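# Move scissors from mug onto a peg of wooden stand

## Task

Lift the scissors out of the mug and leave them hanging from one peg of the wooden stand by one of their finger loops, resting there on their own once the robot lets go.

## Robot and tools

Robot: two arms, left_arm and right_arm, each with six joints and a two-finger gripper. Fixed cameras cam_high and cam_low look at the table from outside; cam_left_wrist and cam_right_wrist ride on the grippers. All four images are 504x504 pixels.

Frames. The scene frame has its origin at table-top height, halfway between the nominal arm bases; +x points out over the table, +z up, and left_arm sits on the +y side (arm names do not match image sides). Calibrated bases: left_arm at (+0.019, +0.271, +0.042) m, quat_wxyz (+1.000, 0, 0, -0.004); right_arm at (-0.030, -0.276, +0.009) m, quat_wxyz (+1.000, 0, 0, 0). Each arm reports its end_effector_position (m) and end_effector_quat_wxyz in its own base frame; fixed cameras and the table use the scene frame. The reported point sits between the finger pads, about 1 cm short of the tips. Fingers point along the gripper's +z and spread along its y. Printed hand values may be off by a few cm, more at long reach.

Joint order, used in every row and every per-joint list: shoulder, elbow, waist, wrist pitch, wrist yaw, wrist roll. Stated ranges (rad): shoulder 0.000 to 3.142, elbow 0.000 to 3.142, waist -2.618 to 3.054, wrist pitch -1.571 to 1.571, wrist yaw -1.571 to 1.571, wrist roll -2.094 to 2.094. True ends may differ by up to 0.059 rad.

A row is one flat list of 14 numbers, each in [-1, 1], always covering both arms: left_arm's six joint numbers then its opening, then right_arm's six joint numbers then its opening. Joint numbers are offsets, not poses: they count from the arm's Joint targets as they stood when the action (or move) began, not from the previous row. A value of 1.0 equals 2.224 rad for shoulder, elbow and waist, and 8.485 rad for the three wrist joints. Sending 0 keeps a joint at its current target; sending the same offset again in a new action moves it further. The opening number is absolute: +1 fully open, -1 closed; a middle value sends the fingers to where grip_measured reads that number. Fully open gap is 0.094 m. To leave a gripper alone, resend its current command (a 0 means half-closed, not unchanged).

execute_actions: actions is a list of actions; each action is a list of up to 15 rows, one per 1/30 s step; a short action repeats its last row until 15 steps. An action asking any joint more than 0.059 rad beyond its range is rejected for both arms; a malformed action or a failing first action rejects the whole call. cameras picks images by name, ["all"] or []; an empty actions list returns the state and all images.

move: target is one 14-number row, or a list of up to 15 rows visited in turn; every row's offsets count from the same starting Joint targets. speed in rad/s (0.01 to 12.57, default 0.5) caps the fastest-moving joint; one value or one per target. blend (rad) rounds corners at intermediate targets; 0 stops at each. opening_speed (0.2 or more, scale units per second) ramps the fingers. grip_force, 10 to 50 N per pad, one value or one per arm, stays set. blocking=false returns after about 0.5 s while motion continues. The paths ignore obstacles and the other arm. The result adds a move: line such as done, off_target, moving, held or fault, and limits=held if steps were withheld.

wait: seconds 0 to 10, arms keep their last command. stop: brakes a running move. zoom_image: camera plus region [x0, y0, x1, y1] in pixels from the top-left, at most 504 each way, only for the newest images. finished_scene: scene is the current scene's number; irreversible.

Results: Joint positions and Joint velocities per arm (rad, rad/s, then finger gap in m); Joint targets, the base for your next offsets; Joint torques (positive toward larger angle, noisy, with offsets); grip_measured on the opening scale (reads a little wide when empty, narrower than the part under squeeze); grip_effort_nm (negative closing, only a rough hint of holding). Lines to watch: joint sent to its limit, joint command not followed (clearance check altered targets), MOTOR HOT, OVER-TEMPERATURE FAULT (arm folds and idles).

Avoid: dropping the scissors or letting them fall off the table; releasing them while moving; fast impacts with the stand, mug or table; the two arms touching or one gripper closing on the other; strain on wrist camera cables; long holding with a stretched arm (heats motors). A joint lead limit and a 200 mm gripper-jump cap mean big moves take several actions. If an arm is blocked and pressing, command its targets back past its positions. Objects may occasionally get nudged by outside pushes, so check images before releasing.

Each tool is called after "Request:" as a command line: name --argument value for each argument, lists and objects as JSON in quotes; but a table of rows of numbers goes row by row, as --pt "numbers of a row", without its own name.

## Session

Request:
execute_actions --actions '[]'

Scene clock: 0.00 s.
left_arm: end_effector_position=(+0.2998, -0.0549, +0.2472) grip_measured=+1.000 grip_effort_nm=n/a end_effector_quat_wxyz=(+0.391, -0.025, +0.906, -0.163) | right_arm: end_effector_position=(+0.2820, +0.1282, +0.2736) grip_measured=+1.000 grip_effort_nm=n/a end_effector_quat_wxyz=(+0.444, +0.021, +0.890, +0.106)
Joint names: [shoulder, elbow, waist, wrist pitch, wrist yaw, wrist roll]
Joint positions: left_arm=[0.993 1.033 -0.038 -0.764 0.25 -0.207 0.094] | right_arm=[0.993 1.085 0.606 -0.754 0.318 0.498 0.094]
Joint velocities: within noise
Joint torques (N m): no reading
Heat: left arm: 54 °C; right arm: 47 °C.
Joint targets: left_arm=[0.985 1.045 -0.038 -0.761 0.252 -0.205] | right_arm=[0.984 1.100 0.606 -0.745 0.323 0.497]
Tool commands: left_gripper/opening=+1.0 right_gripper/opening=+1.0

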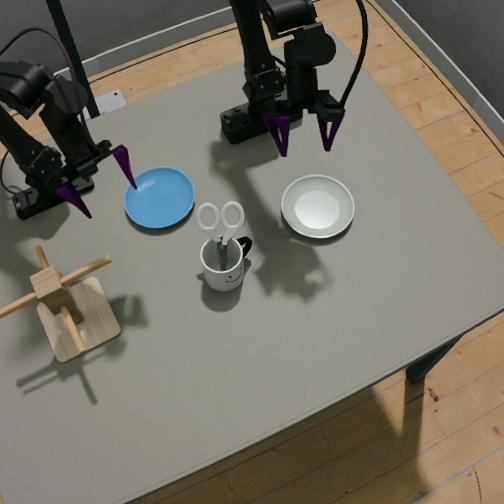

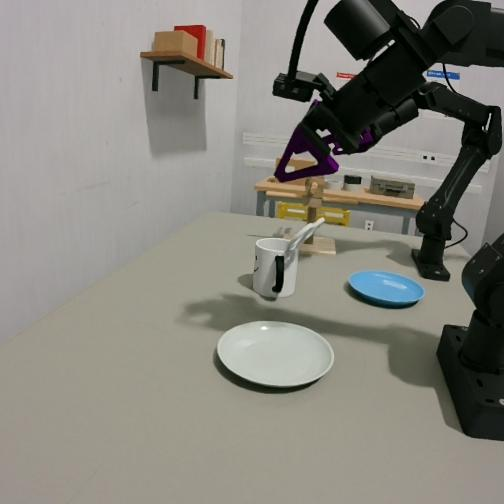

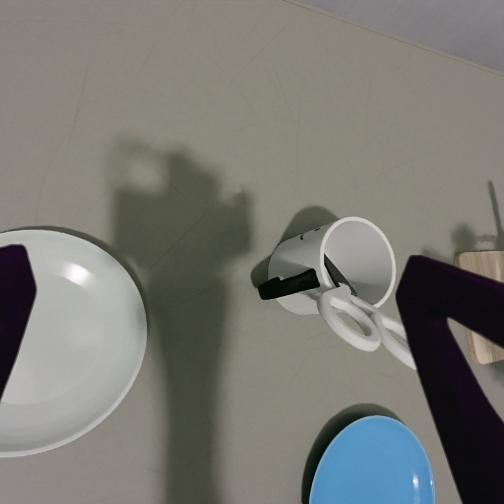

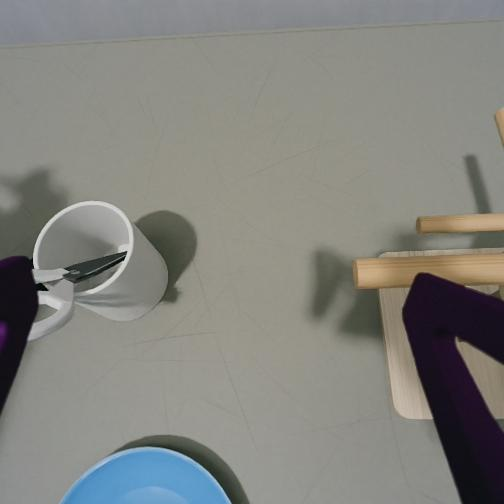

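Request:
zoom_image --camera "cam_high" --region '[0, 180, 260, 420]'

Request:
zoom_image --camera "cam_low" --region '[220, 140, 360, 310]'

Request:
zoom_image --camera "cam_right_wrist" --region '[0, 150, 200, 350]'

Request:
zoom_image --camera "cam_left_wrist" --region '[240, 180, 460, 400]'

Request:
zoom_image --camera "cam_high" --region '[0, 0, 504, 504]'

Scaled by 1.938 from the camera's 504x504 image, which has a finer 720x720 frame.

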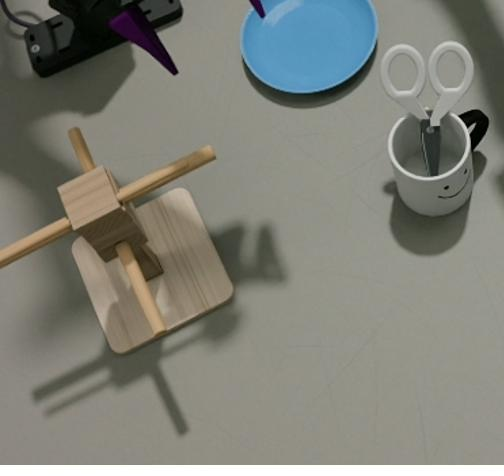

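Scaled by 2.965 from the camera's 504x504 image, which has a finer 720x720 frame.

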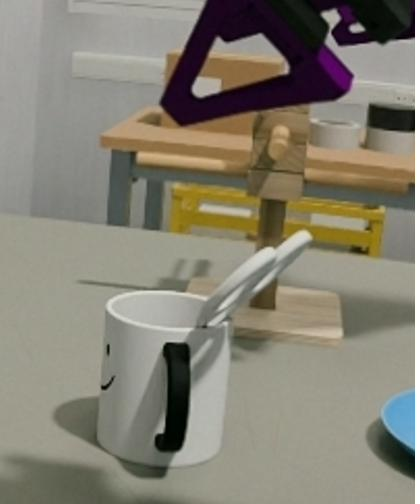

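Scaled by 2.520 from the camera's 504x504 image, which has a finer 720x720 frame.

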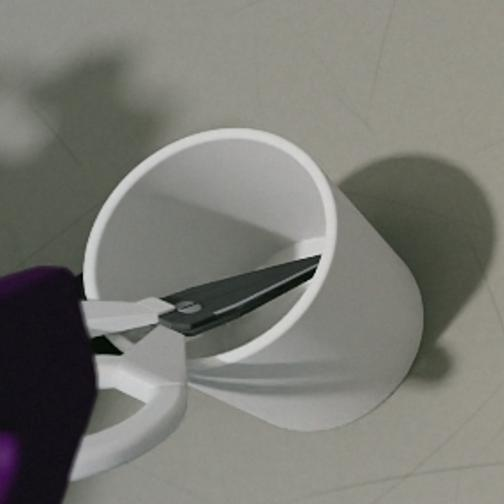

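Scaled by 2.291 from the camera's 504x504 image, which has a finer 720x720 frame.

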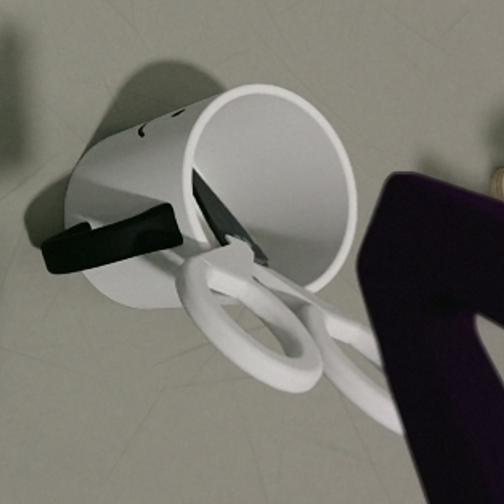

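Scaled by 1.000.

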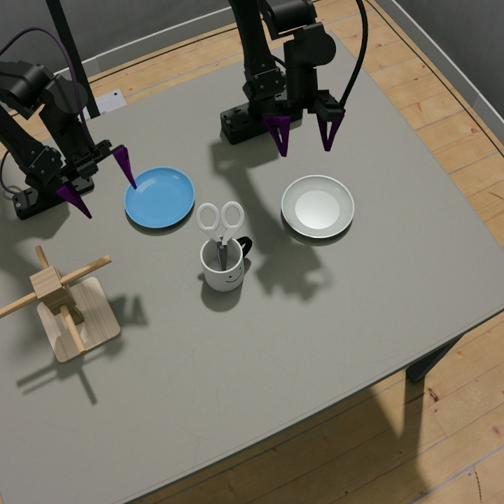

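Request:
move --target '[0,0,0.27,0,0,0,1,0.2248,0.1219,0.2163,-0.0207,0.0209,-0.1399,1]' --speed 0.8 --cameras '["all"]'

Scene clock: 42.57 s.
left_arm: end_effector_position=(+0.2791, +0.1225, +0.2472) grip_measured=+1.000 grip_effort_nm=0.00 end_effector_quat_wxyz=(+0.421, -0.290, +0.858, -0.041) | right_arm: end_effector_position=(+0.2420, +0.2789, +0.2046) grip_measured=+1.000 grip_effort_nm=0.00 end_effector_quat_wxyz=(-0.286, +0.688, -0.643, +0.180)
Joint names: [shoulder, elbow, waist, wrist pitch, wrist yaw, wrist roll]
Joint positions: left_arm=[0.993 1.033 0.557 -0.764 0.25 -0.207 0.094] | right_arm=[1.483 1.337 1.084 -0.916 0.487 -0.683 0.094]
Joint torques (N m): left_arm=[-3.22 6.05 0.5 1.45 0.11 -0.01] | right_arm=[-6.16 8.62 0.34 1.05 0.31 -0.06]
Heat: left arm: 55 °C; right arm: 50 °C.
Joint targets: left_arm=[0.985 1.045 0.563 -0.761 0.252 -0.205] | right_arm=[1.485 1.370 1.087 -0.921 0.501 -0.690]
move: done

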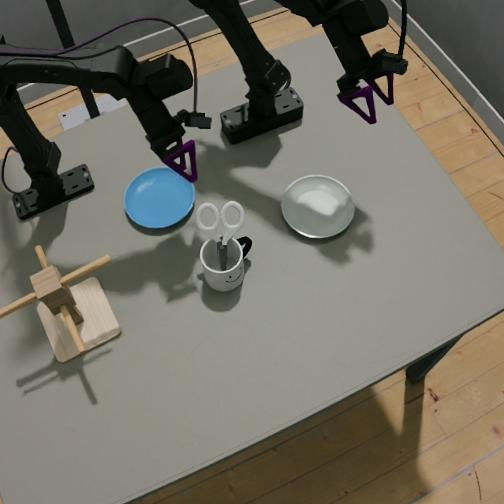

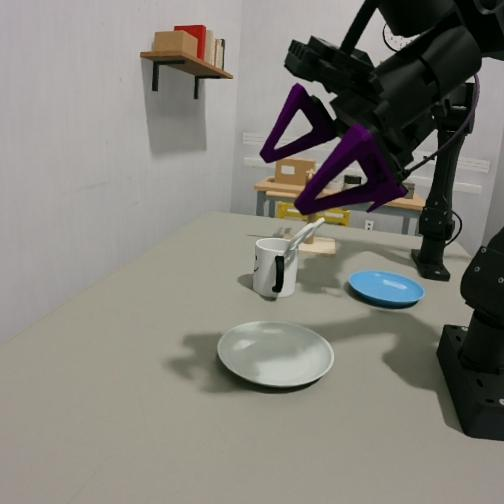

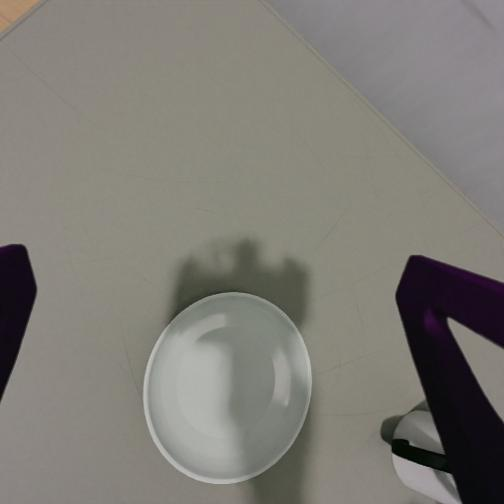

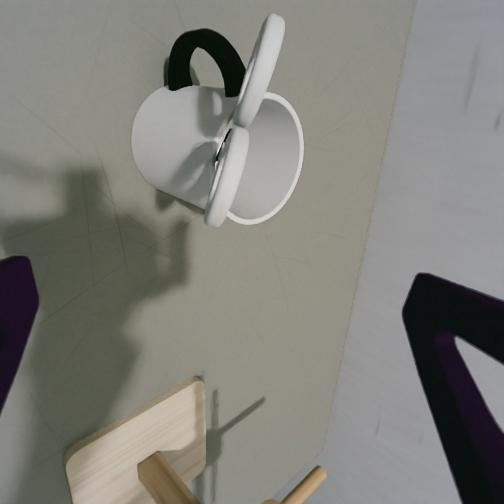

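Request:
move --target '[0,0,0,0,0,0,1,-0.0108,-0.1034,-0.0423,0.0389,-0.0042,0.0075,0.5]' --speed 0.6 --opening_speed 1.5 --cameras '["cam_right_wrist","cam_low","cam_high"]'

Scene clock: 67.00 s.
left_arm: end_effector_position=(+0.2791, +0.1225, +0.2472) grip_measured=+1.000 grip_effort_nm=0.00 end_effector_quat_wxyz=(+0.421, -0.290, +0.858, -0.041) | right_arm: end_effector_position=(+0.2744, +0.2769, +0.1679) grip_measured=+0.503 grip_effort_nm=-0.13 end_effector_quat_wxyz=(-0.330, +0.629, -0.684, +0.166)
Joint names: [shoulder, elbow, waist, wrist pitch, wrist yaw, wrist roll]
Joint positions: left_arm=[0.993 1.033 0.557 -0.764 0.25 -0.207 0.094] | right_arm=[1.483 1.143 0.999 -0.614 0.471 -0.641 0.071]
Joint torques (N m): left_arm=[-3.19 6.06 0.49 1.46 0.1 -0.01] | right_arm=[-8.39 6.06 -0.38 1.48 0.12 0.19]
Heat: left arm: 55 °C; right arm: 48 °C.
Joint targets: left_arm=[0.985 1.045 0.563 -0.761 0.252 -0.205] | right_arm=[1.460 1.141 0.993 -0.591 0.465 -0.626]
move: done
Images, in order (width x height): cam_high 504x504, cam_low 504x504, cam_right_wrist 504x504.

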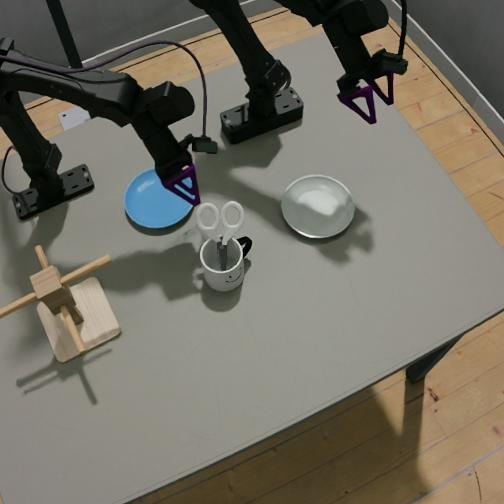

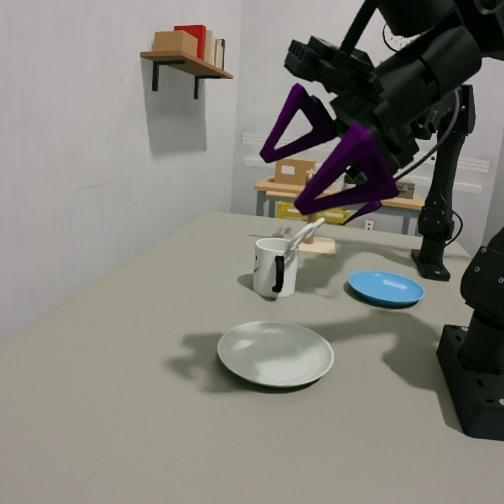

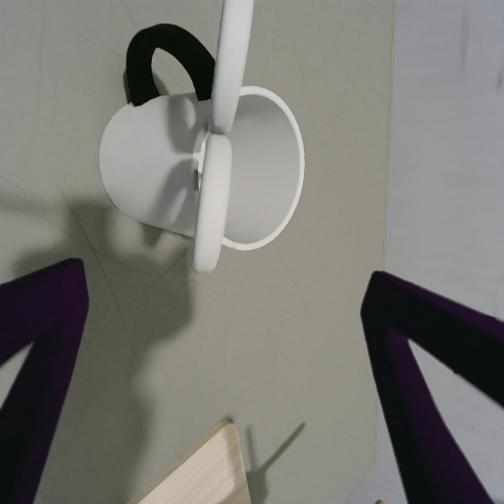

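Request:
move --target '[0,0,0,0,0,0,1,0.0499,-0.0310,-0.0306,0.0205,-0.0048,-0.0034,0.5]' --speed 0.25 --cameras '["cam_right_wrist","cam_low","cam_high"]'

Scene clock: 74.40 s.
left_arm: end_effector_position=(+0.2791, +0.1225, +0.2472) grip_measured=+1.000 grip_effort_nm=0.00 end_effector_quat_wxyz=(+0.421, -0.290, +0.858, -0.041) | right_arm: end_effector_position=(+0.3001, +0.2784, +0.1313) grip_measured=+0.503 grip_effort_nm=-0.13 end_effector_quat_wxyz=(+0.331, -0.612, +0.700, -0.158)
Joint names: [shoulder, elbow, waist, wrist pitch, wrist yaw, wrist roll]
Joint positions: left_arm=[0.993 1.033 0.557 -0.764 0.25 -0.207 0.094] | right_arm=[1.568 1.075 0.931 -0.44 0.431 -0.65 0.071]
Joint torques (N m): left_arm=[-3.19 6.05 0.51 1.45 0.11 -0.01] | right_arm=[-6.97 5.96 -0.44 1.53 0.07 -0.05]
Heat: left arm: 55 °C; right arm: 47 °C.
Joint targets: left_arm=[0.985 1.045 0.563 -0.761 0.252 -0.205] | right_arm=[1.571 1.072 0.925 -0.417 0.424 -0.655]
move: done
Images, in order (width x height): cam_high 504x504, cam_low 504x504, cam_right_wrist 504x504.

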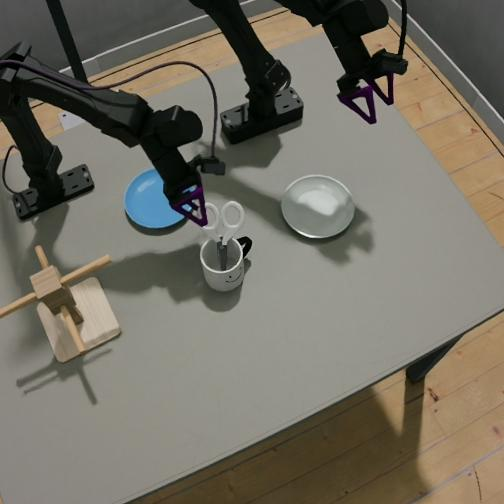

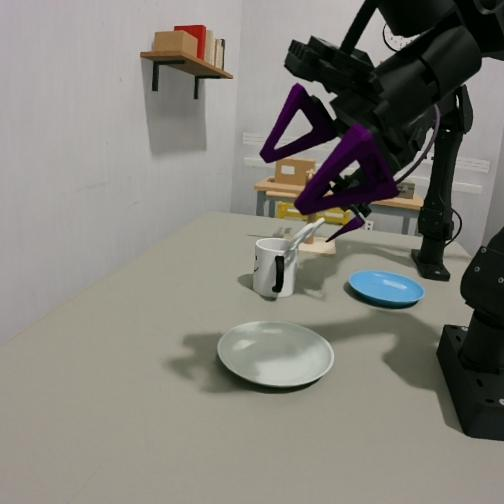

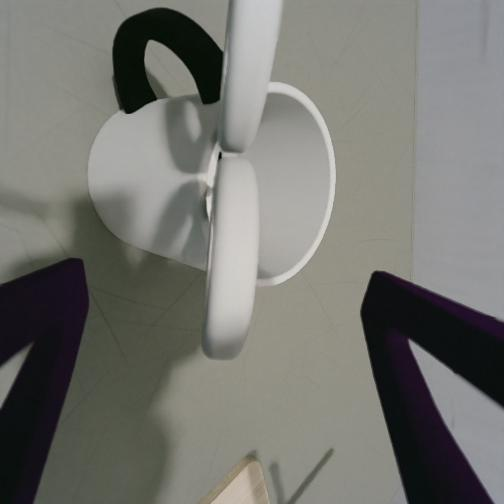

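Request:
move --target '[0,0,0,0,0,0,1,0,0,0,0,0,0,-1]' --opening_speed 0.6 --cameras '["cam_right_wrist","cam_high"]'

Scene clock: 78.10 s.
left_arm: end_effector_position=(+0.2791, +0.1225, +0.2472) grip_measured=+1.000 grip_effort_nm=0.00 end_effector_quat_wxyz=(+0.421, -0.290, +0.858, -0.041) | right_arm: end_effector_position=(+0.3000, +0.2788, +0.1313) grip_measured=-0.837 grip_effort_nm=-1.02 end_effector_quat_wxyz=(+0.332, -0.612, +0.700, -0.158)
Joint names: [shoulder, elbow, waist, wrist pitch, wrist yaw, wrist roll]
Joint positions: left_arm=[0.993 1.033 0.557 -0.764 0.25 -0.207 0.094] | right_arm=[1.568 1.075 0.931 -0.44 0.429 -0.651 0.008]
Joint torques (N m): left_arm=[-3.19 6.06 0.54 1.46 0.11 0.01] | right_arm=[-6.97 5.97 -0.42 1.53 0.11 -0.05]
Heat: left arm: 55 °C; right arm: 47 °C.
Joint targets: left_arm=[0.985 1.045 0.563 -0.761 0.252 -0.205] | right_arm=[1.571 1.072 0.925 -0.417 0.424 -0.655]
move: done
Images, in order (width x height): cam_high 504x504, cam_right_wrist 504x504.

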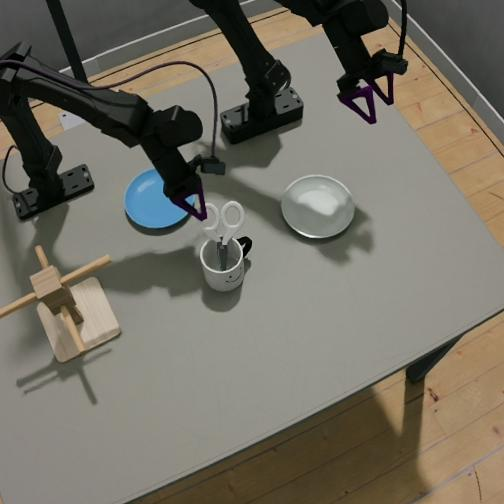

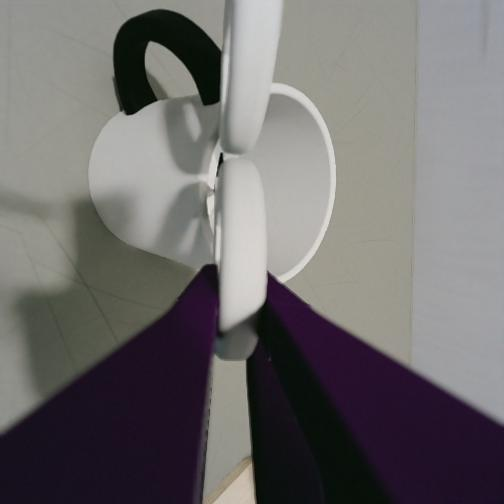

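Request:
move --pt "0 0 0 0 0 0 1 -0.0313 0.0571 0.0535 -0.0288 0.0083 0.0124 -1" --pt "0 0 0 0 0 0 1 -0.0367 0.1389 0.1110 -0.0591 0.0165 0.0247 -1" --speed 0.3 --blend 0.1 --cameras '["all"]'

Scene clock: 84.80 s.
left_arm: end_effector_position=(+0.2791, +0.1225, +0.2472) grip_measured=+1.000 grip_effort_nm=0.00 end_effector_quat_wxyz=(+0.421, -0.290, +0.858, -0.041) | right_arm: end_effector_position=(+0.2287, +0.2971, +0.1995) grip_measured=-0.838 grip_effort_nm=-1.02 end_effector_quat_wxyz=(-0.306, +0.635, -0.689, +0.169)
Joint names: [shoulder, elbow, waist, wrist pitch, wrist yaw, wrist roll]
Joint positions: left_arm=[0.993 1.033 0.557 -0.764 0.25 -0.207 0.094] | right_arm=[1.525 1.347 1.166 -0.912 0.551 -0.462 0.008]
Joint torques (N m): left_arm=[-3.19 6.09 0.57 1.46 0.12 0] | right_arm=[-9.59 8.59 0.55 0.97 0.35 0.23]
Heat: left arm: 55 °C; right arm: 47 °C.
Joint targets: left_arm=[0.985 1.045 0.563 -0.761 0.252 -0.205] | right_arm=[1.490 1.380 1.172 -0.919 0.564 -0.445]
move: done

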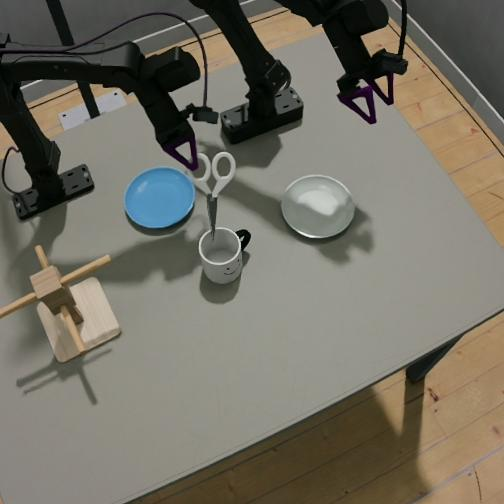

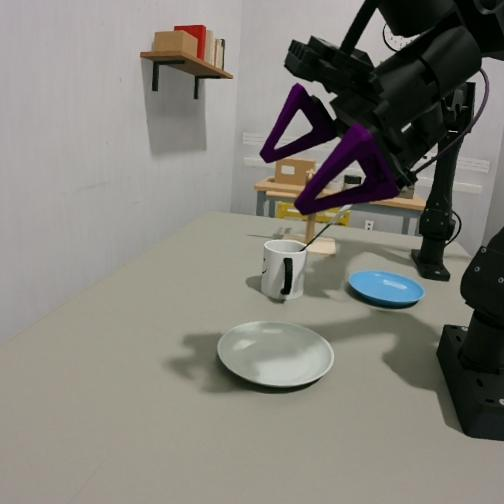

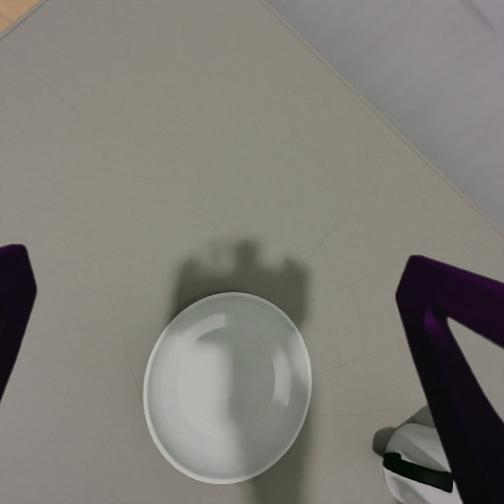

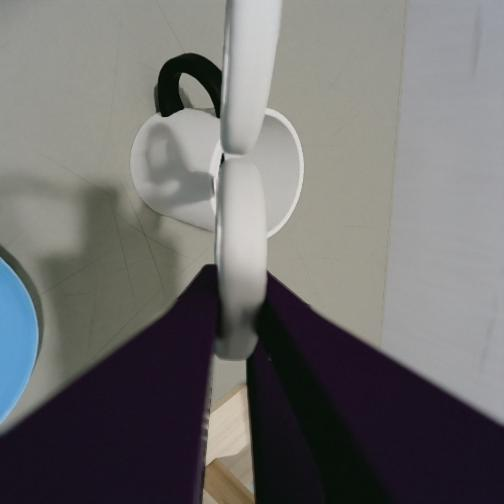

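Request:
zoom_image --camera "cam_low" --region '[250, 150, 370, 270]'

Request:
zoom_image --camera "cam_high" --region '[0, 230, 160, 390]'

Request:
move --target '[0,0,0,0,0,0,1,0.0022,0.1030,0.0498,-0.0267,0.0064,0.0124,-1]' --speed 0.4 --cameras '["all"]'

Scaled by 4.200 from the camera's 504x504 image, which has a finer 720x720 frame.

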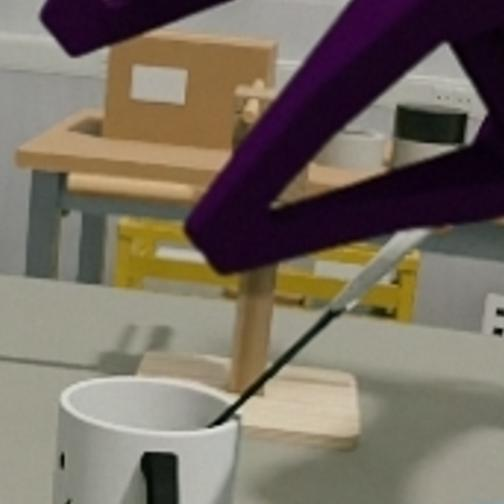

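Scaled by 3.150 from the camera's 504x504 image, which has a finer 720x720 frame.

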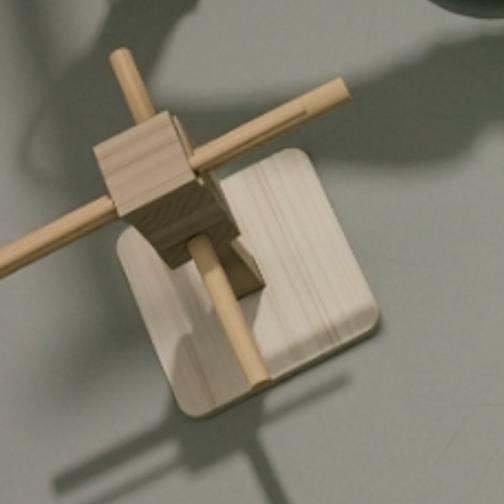

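Scene clock: 93.47 s.
left_arm: end_effector_position=(+0.2791, +0.1225, +0.2472) grip_measured=+1.000 grip_effort_nm=0.00 end_effector_quat_wxyz=(+0.421, -0.290, +0.858, -0.041) | right_arm: end_effector_position=(+0.1965, +0.3061, +0.2602) grip_measured=-0.838 grip_effort_nm=-1.02 end_effector_quat_wxyz=(-0.328, +0.630, -0.686, +0.154)
Joint names: [shoulder, elbow, waist, wrist pitch, wrist yaw, wrist roll]
Joint positions: left_arm=[0.993 1.033 0.557 -0.764 0.25 -0.207 0.094] | right_arm=[1.525 1.579 1.278 -1.149 0.593 -0.355 0.008]
Joint torques (N m): left_arm=[-3.21 6.09 0.51 1.46 0.09 0] | right_arm=[-8.9 8.1 0.43 1.06 0.48 0.22]
Heat: left arm: 54 °C; right arm: 46 °C.
Joint targets: left_arm=[0.985 1.045 0.563 -0.761 0.252 -0.205] | right_arm=[1.495 1.610 1.283 -1.145 0.619 -0.340]
move: done

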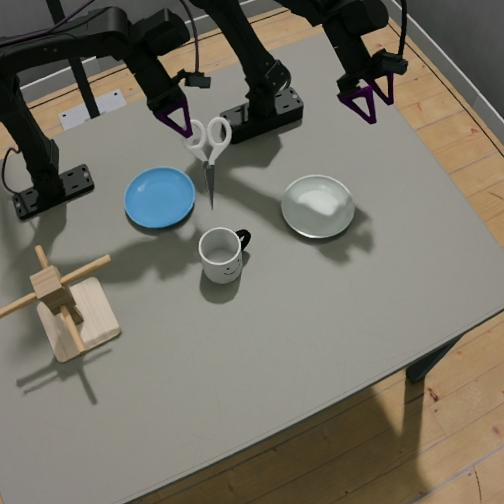

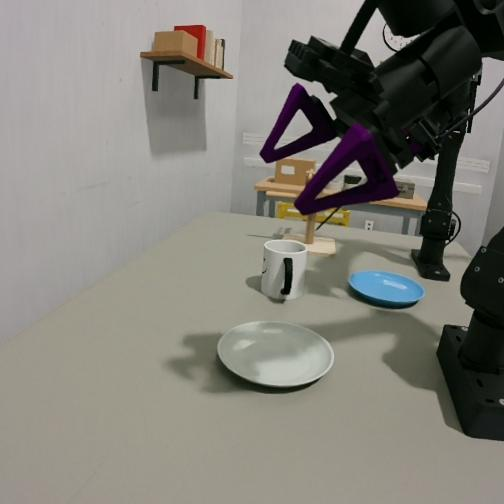

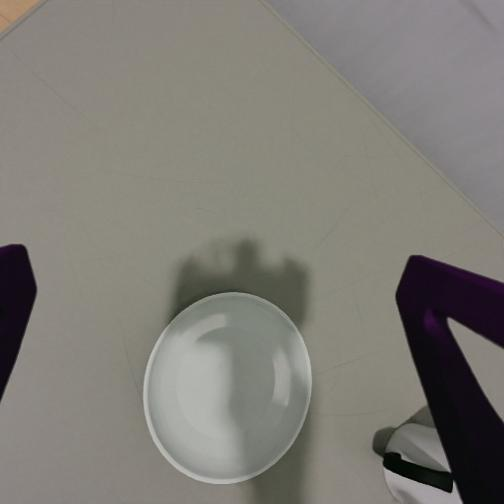

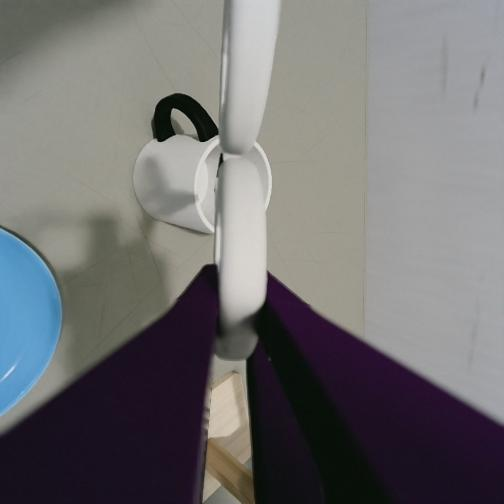

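Request:
move --target '[0,0,0,0,0,0,1,-0.0562,-0.0103,-0.1949,-0.0090,-0.0136,0.1246,-1]' --speed 0.6 --cameras '["all"]'

Request:
zoom_image --camera "cam_right_wrist" --region '[250, 100, 504, 354]'

Request:
zoom_image --camera "cam_low" --region '[250, 130, 390, 270]'

Request:
zoom_image --camera "cam_high" --region '[0, 150, 240, 390]'

Scene clock: 107.90 s.
left_arm: end_effector_position=(+0.2791, +0.1225, +0.2472) grip_measured=+1.000 grip_effort_nm=0.00 end_effector_quat_wxyz=(+0.421, -0.290, +0.858, -0.041) | right_arm: end_effector_position=(+0.2738, +0.1855, +0.2831) grip_measured=-0.838 grip_effort_nm=-1.03 end_effector_quat_wxyz=(+0.344, -0.007, +0.939, +0.008)
Joint names: [shoulder, elbow, waist, wrist pitch, wrist yaw, wrist roll]
Joint positions: left_arm=[0.993 1.033 0.557 -0.764 0.25 -0.207 0.094] | right_arm=[1.4 1.579 0.854 -1.227 0.494 0.705 0.008]
Joint torques (N m): left_arm=[-3.21 6.08 0.5 1.46 0.09 0] | right_arm=[-7.49 6.17 -0.36 1.17 0.28 0.14]
Heat: left arm: 54 °C; right arm: 47 °C.
Joint targets: left_arm=[0.985 1.045 0.563 -0.761 0.252 -0.205] | right_arm=[1.370 1.587 0.849 -1.222 0.503 0.717]
move: done

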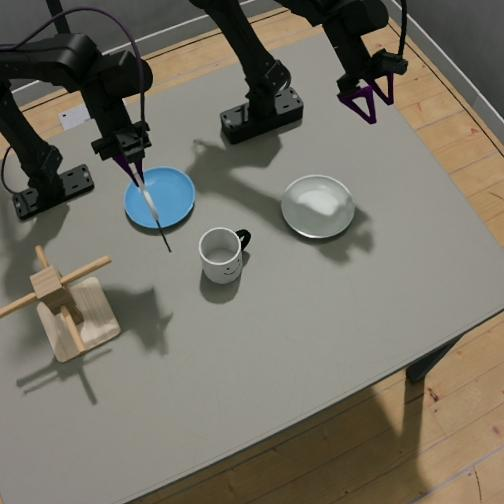

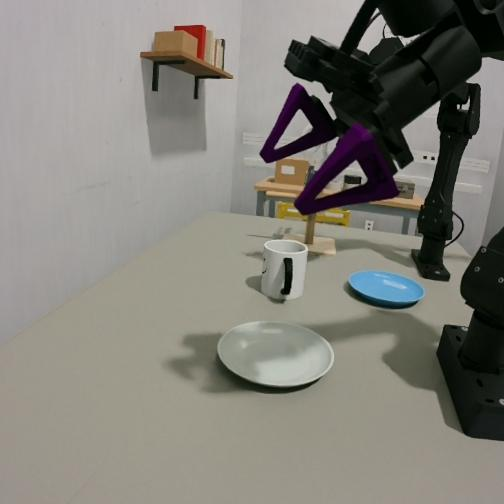

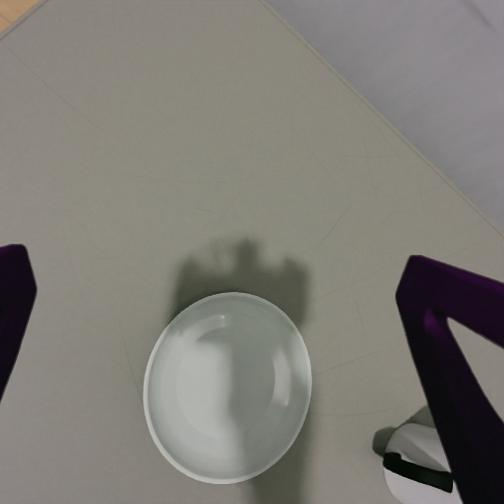

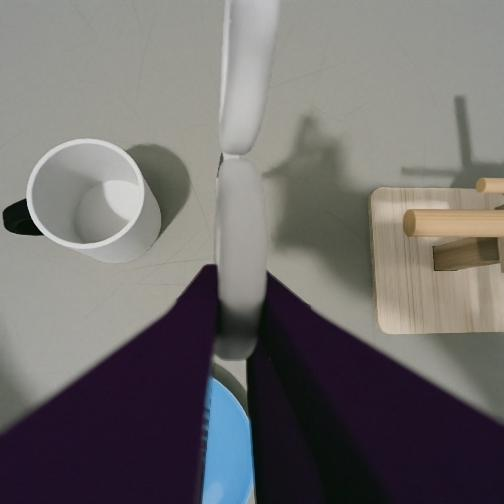

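Scaled by 1.984 from the camera's 504x504 image, which has a finer 720x720 frame.

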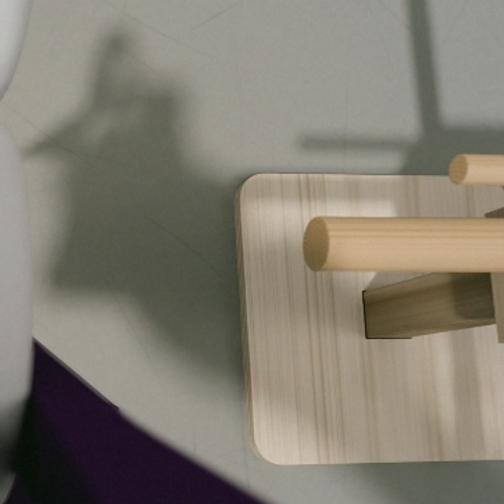

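Scaled by 3.600 from the camera's 504x504 image, which has a finer 720x720 frame.

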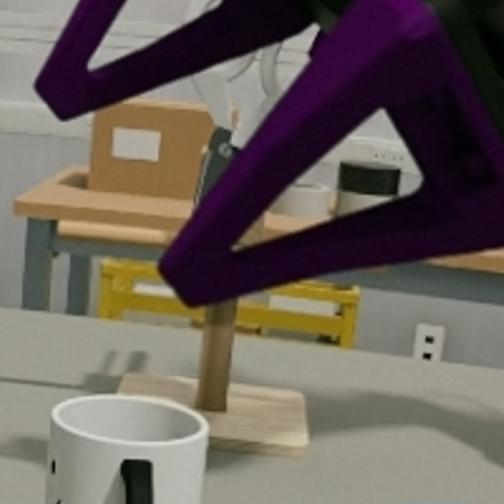

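Scaled by 2.100 from the camera's 504x504 image, which has a finer 720x720 frame.

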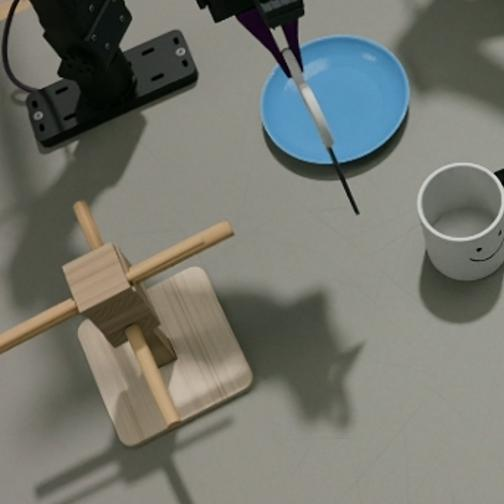

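Request:
move --target '[0,0,0,0.141,0,0,1,-0.0450,0.0688,-0.1219,-0.0174,-0.0170,-0.0299,-1]' --speed 0.6 --cameras '["all"]'

Request:
zoom_image --camera "cam_right_wrist" --region '[250, 100, 504, 354]'

Request:
zoom_image --camera "cam_low" --region '[260, 150, 370, 260]'

Request:
zoom_image --camera "cam_high" --region '[0, 200, 160, 360]'

Scene clock: 124.13 s.
left_arm: end_effector_position=(+0.3097, +0.1415, +0.5187) grip_measured=+1.000 grip_effort_nm=0.00 end_effector_quat_wxyz=(+0.842, -0.097, +0.524, +0.082) | right_arm: end_effector_position=(+0.2711, +0.1051, +0.3302) grip_measured=-0.838 grip_effort_nm=-1.02 end_effector_quat_wxyz=(+0.340, +0.001, +0.940, +0.003)
Joint names: [shoulder, elbow, waist, wrist pitch, wrist yaw, wrist roll]
Joint positions: left_arm=[0.993 1.033 0.557 0.421 0.25 -0.207 0.094] | right_arm=[1.292 1.709 0.584 -1.377 0.356 0.472 0.008]
Joint torques (N m): left_arm=[-3.23 6.06 0.5 1.57 -0.03 0] | right_arm=[-5.18 7.43 -0.51 1.36 0.17 -0.07]
Heat: left arm: 54 °C; right arm: 46 °C.
Joint targets: left_arm=[0.985 1.045 0.563 0.435 0.252 -0.205] | right_arm=[1.269 1.740 0.578 -1.369 0.359 0.463]
move: done

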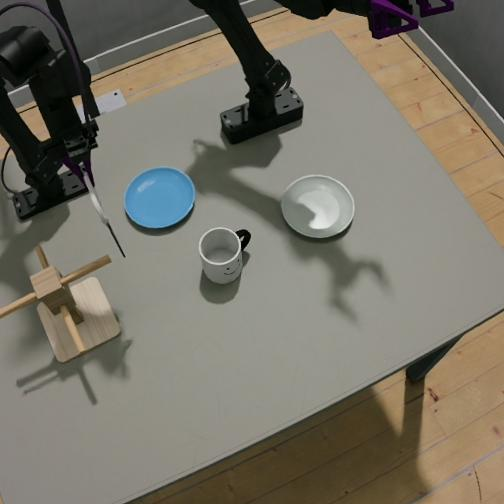

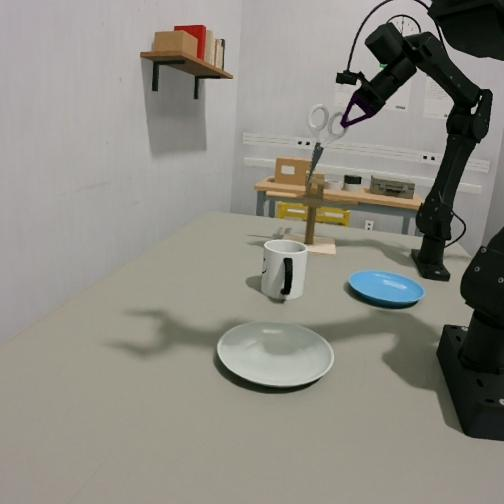

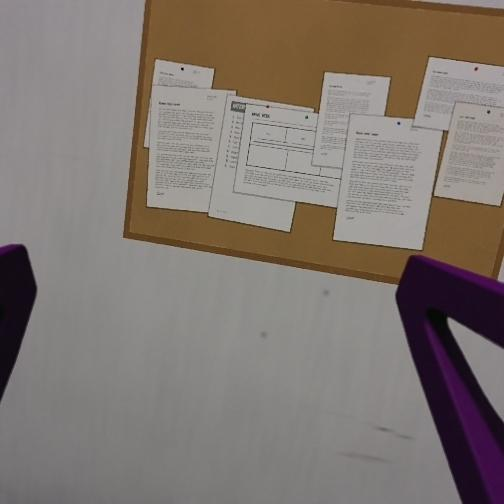

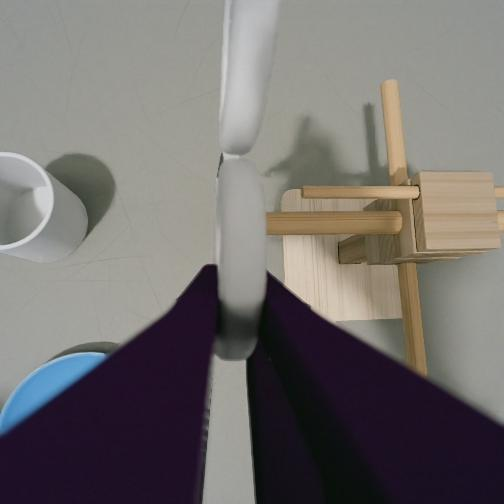

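Scaled by 1.984 from the camera's 504x504 image, which has a finer 720x720 frame.

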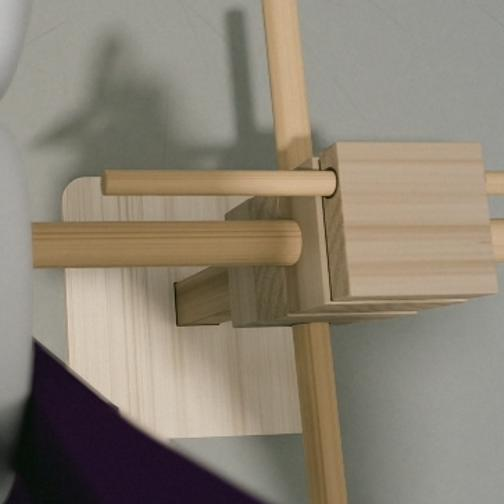

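Scaled by 4.582 from the camera's 504x504 image, which has a finer 720x720 frame.

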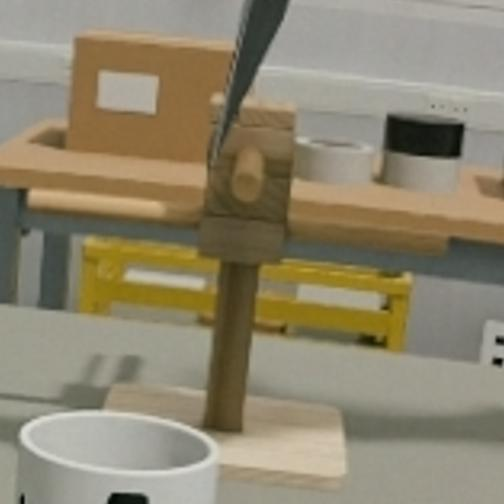

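Scaled by 3.150 from the camera's 504x504 image, which has a finer 720x720 frame.

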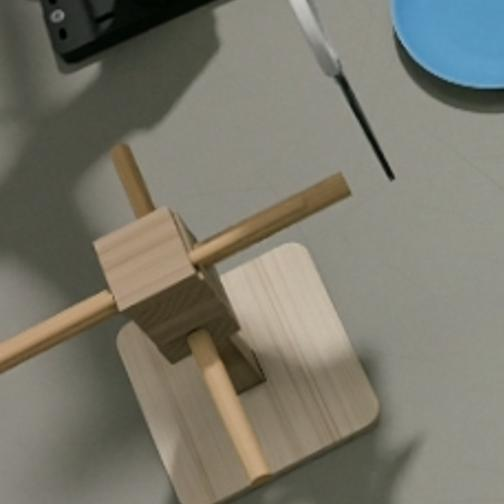

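Request:
zoom_image --camera "cam_low" --region '[290, 90, 370, 200]'

Request:
zoom_image --camera "cam_right_wrist" --region '[150, 0, 350, 200]'

Scaled by 4.582 from the camera's 504x504 image, which has a finer 720x720 frame.

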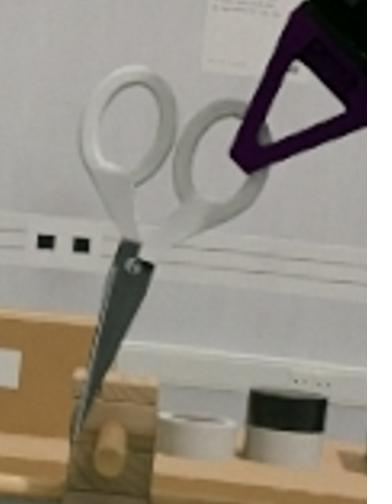

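Scaled by 2.520 from the camera's 504x504 image, which has a finer 720x720 frame.

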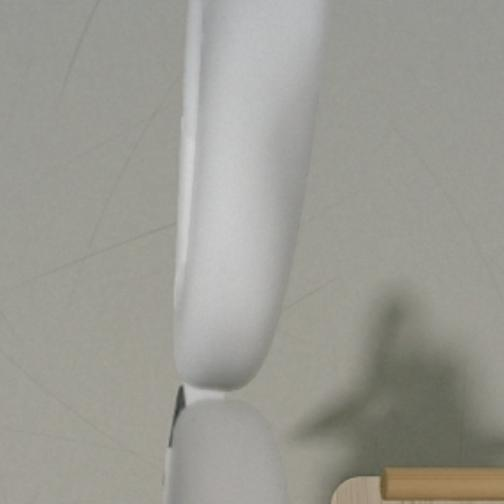

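Request:
zoom_image --camera "cam_low" --region '[300, 98, 350, 148]'

Request:
zoom_image --camera "cam_low" --region '[290, 160, 340, 210]'

Scaled by 10.080 from the camera's 504x504 image, which has a finer 720x720 frame.

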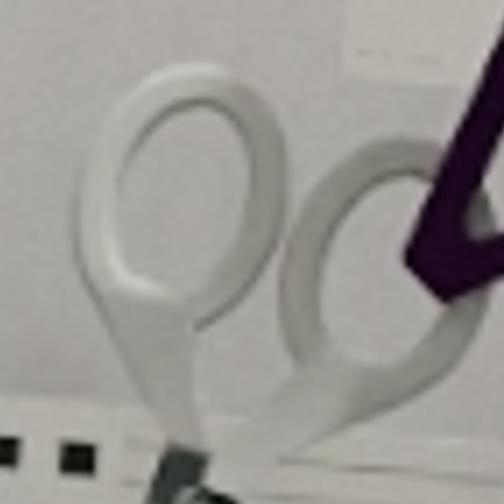

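Scaled by 10.080 from the camera's 504x504 image, which has a finer 720x720 frame.

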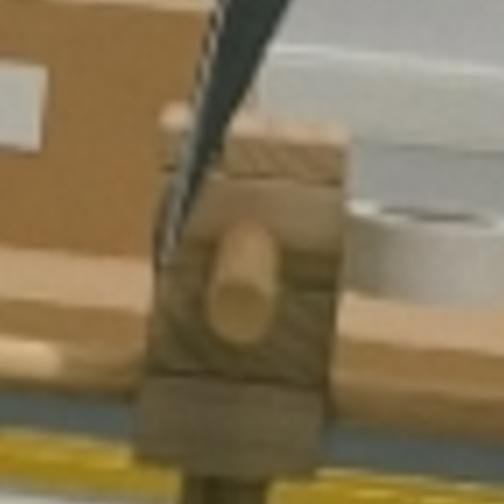

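Request:
move --target '[0,0,0,0,0,0,1,0.1286,-0.0391,-0.0949,-0.0140,-0.0378,-0.0199,-1]' --speed 0.35 --cameras '["cam_high","cam_low","cam_right_wrist"]'

Request:
zoom_image --camera "cam_low" --region '[280, 150, 350, 220]'

Request:
zoom_image --camera "cam_right_wrist" --region '[150, 0, 450, 300]'

Request:
zoom_image --camera "cam_high" --region '[20, 210, 160, 350]'

Scene clock: 165.53 s.
left_arm: end_effector_position=(+0.3097, +0.1415, +0.5188) grip_measured=+1.000 grip_effort_nm=0.00 end_effector_quat_wxyz=(+0.842, -0.096, +0.524, +0.082) | right_arm: end_effector_position=(+0.2818, +0.1022, +0.2174) grip_measured=-0.838 grip_effort_nm=-1.02 end_effector_quat_wxyz=(+0.090, -0.031, +0.995, +0.008)
Joint names: [shoulder, elbow, waist, wrist pitch, wrist yaw, wrist roll]
Joint positions: left_arm=[0.993 1.033 0.557 0.421 0.25 -0.207 0.094] | right_arm=[1.562 1.65 0.372 -1.485 0.045 0.305 0.008]
Joint torques (N m): left_arm=[-3.19 6.09 0.5 1.57 -0.02 0] | right_arm=[-6.69 5.53 -0.34 0.51 -0.07 -0.1]
Heat: left arm: 54 °C; right arm: 46 °C.
Joint targets: left_arm=[0.985 1.045 0.563 0.435 0.252 -0.205] | right_arm=[1.556 1.653 0.367 -1.488 0.038 0.294]
move: done
Images, in order (width x height): cam_high 504x504, cam_low 504x504, cam_right_wrist 504x504.

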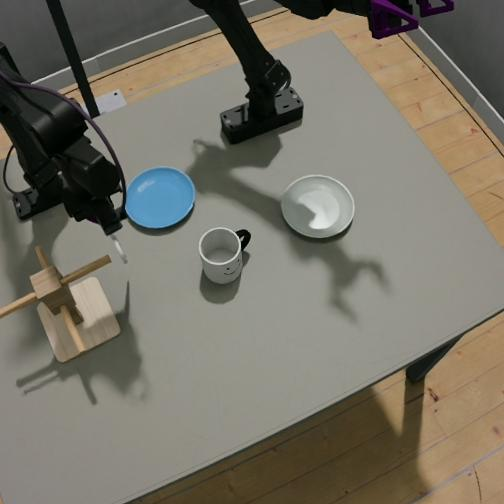

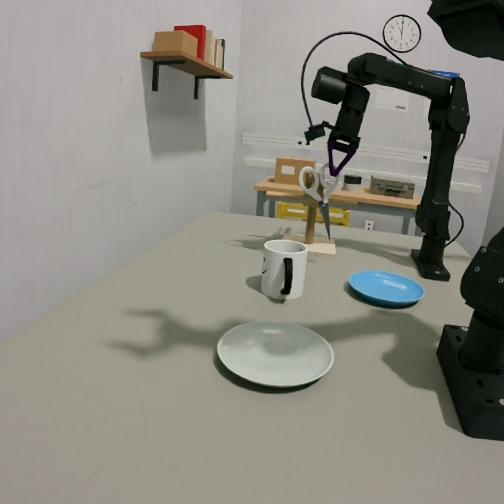

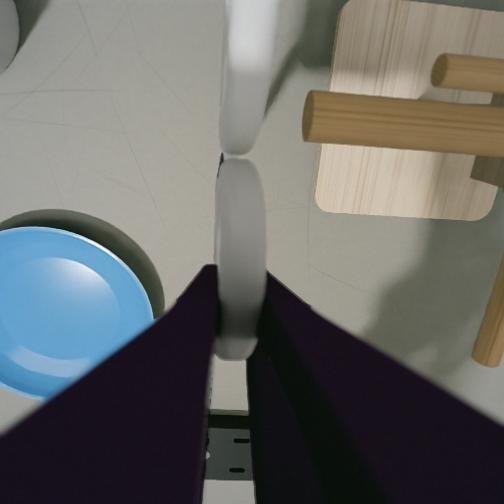

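Scaled by 7.200 from the camera's 504x504 image, which has a finer 720x720 frame.

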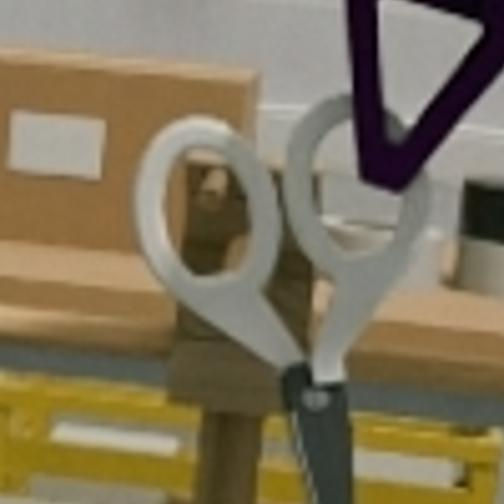

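Scaled by 1.680 from the camera's 504x504 image, which has a finer 720x720 frame.

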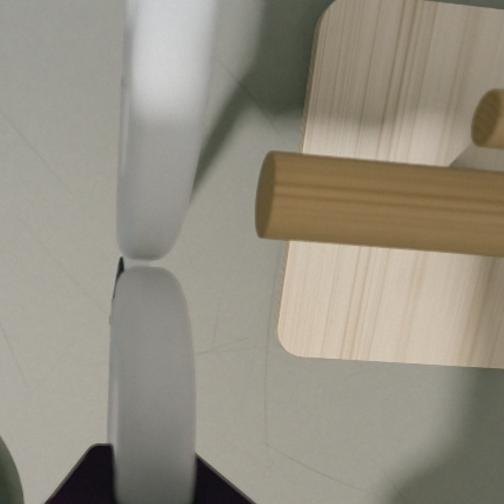

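Scaled by 3.600 from the camera's 504x504 image, which has a finer 720x720 frame.

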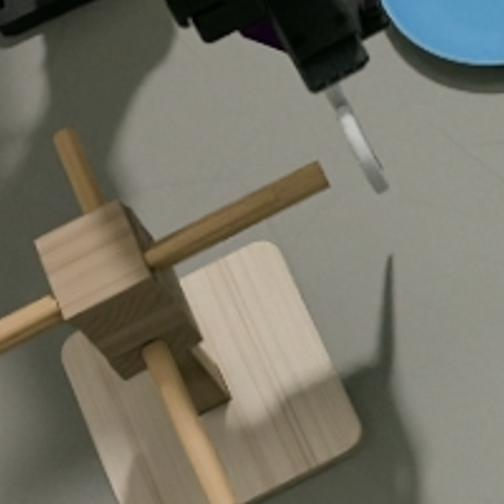

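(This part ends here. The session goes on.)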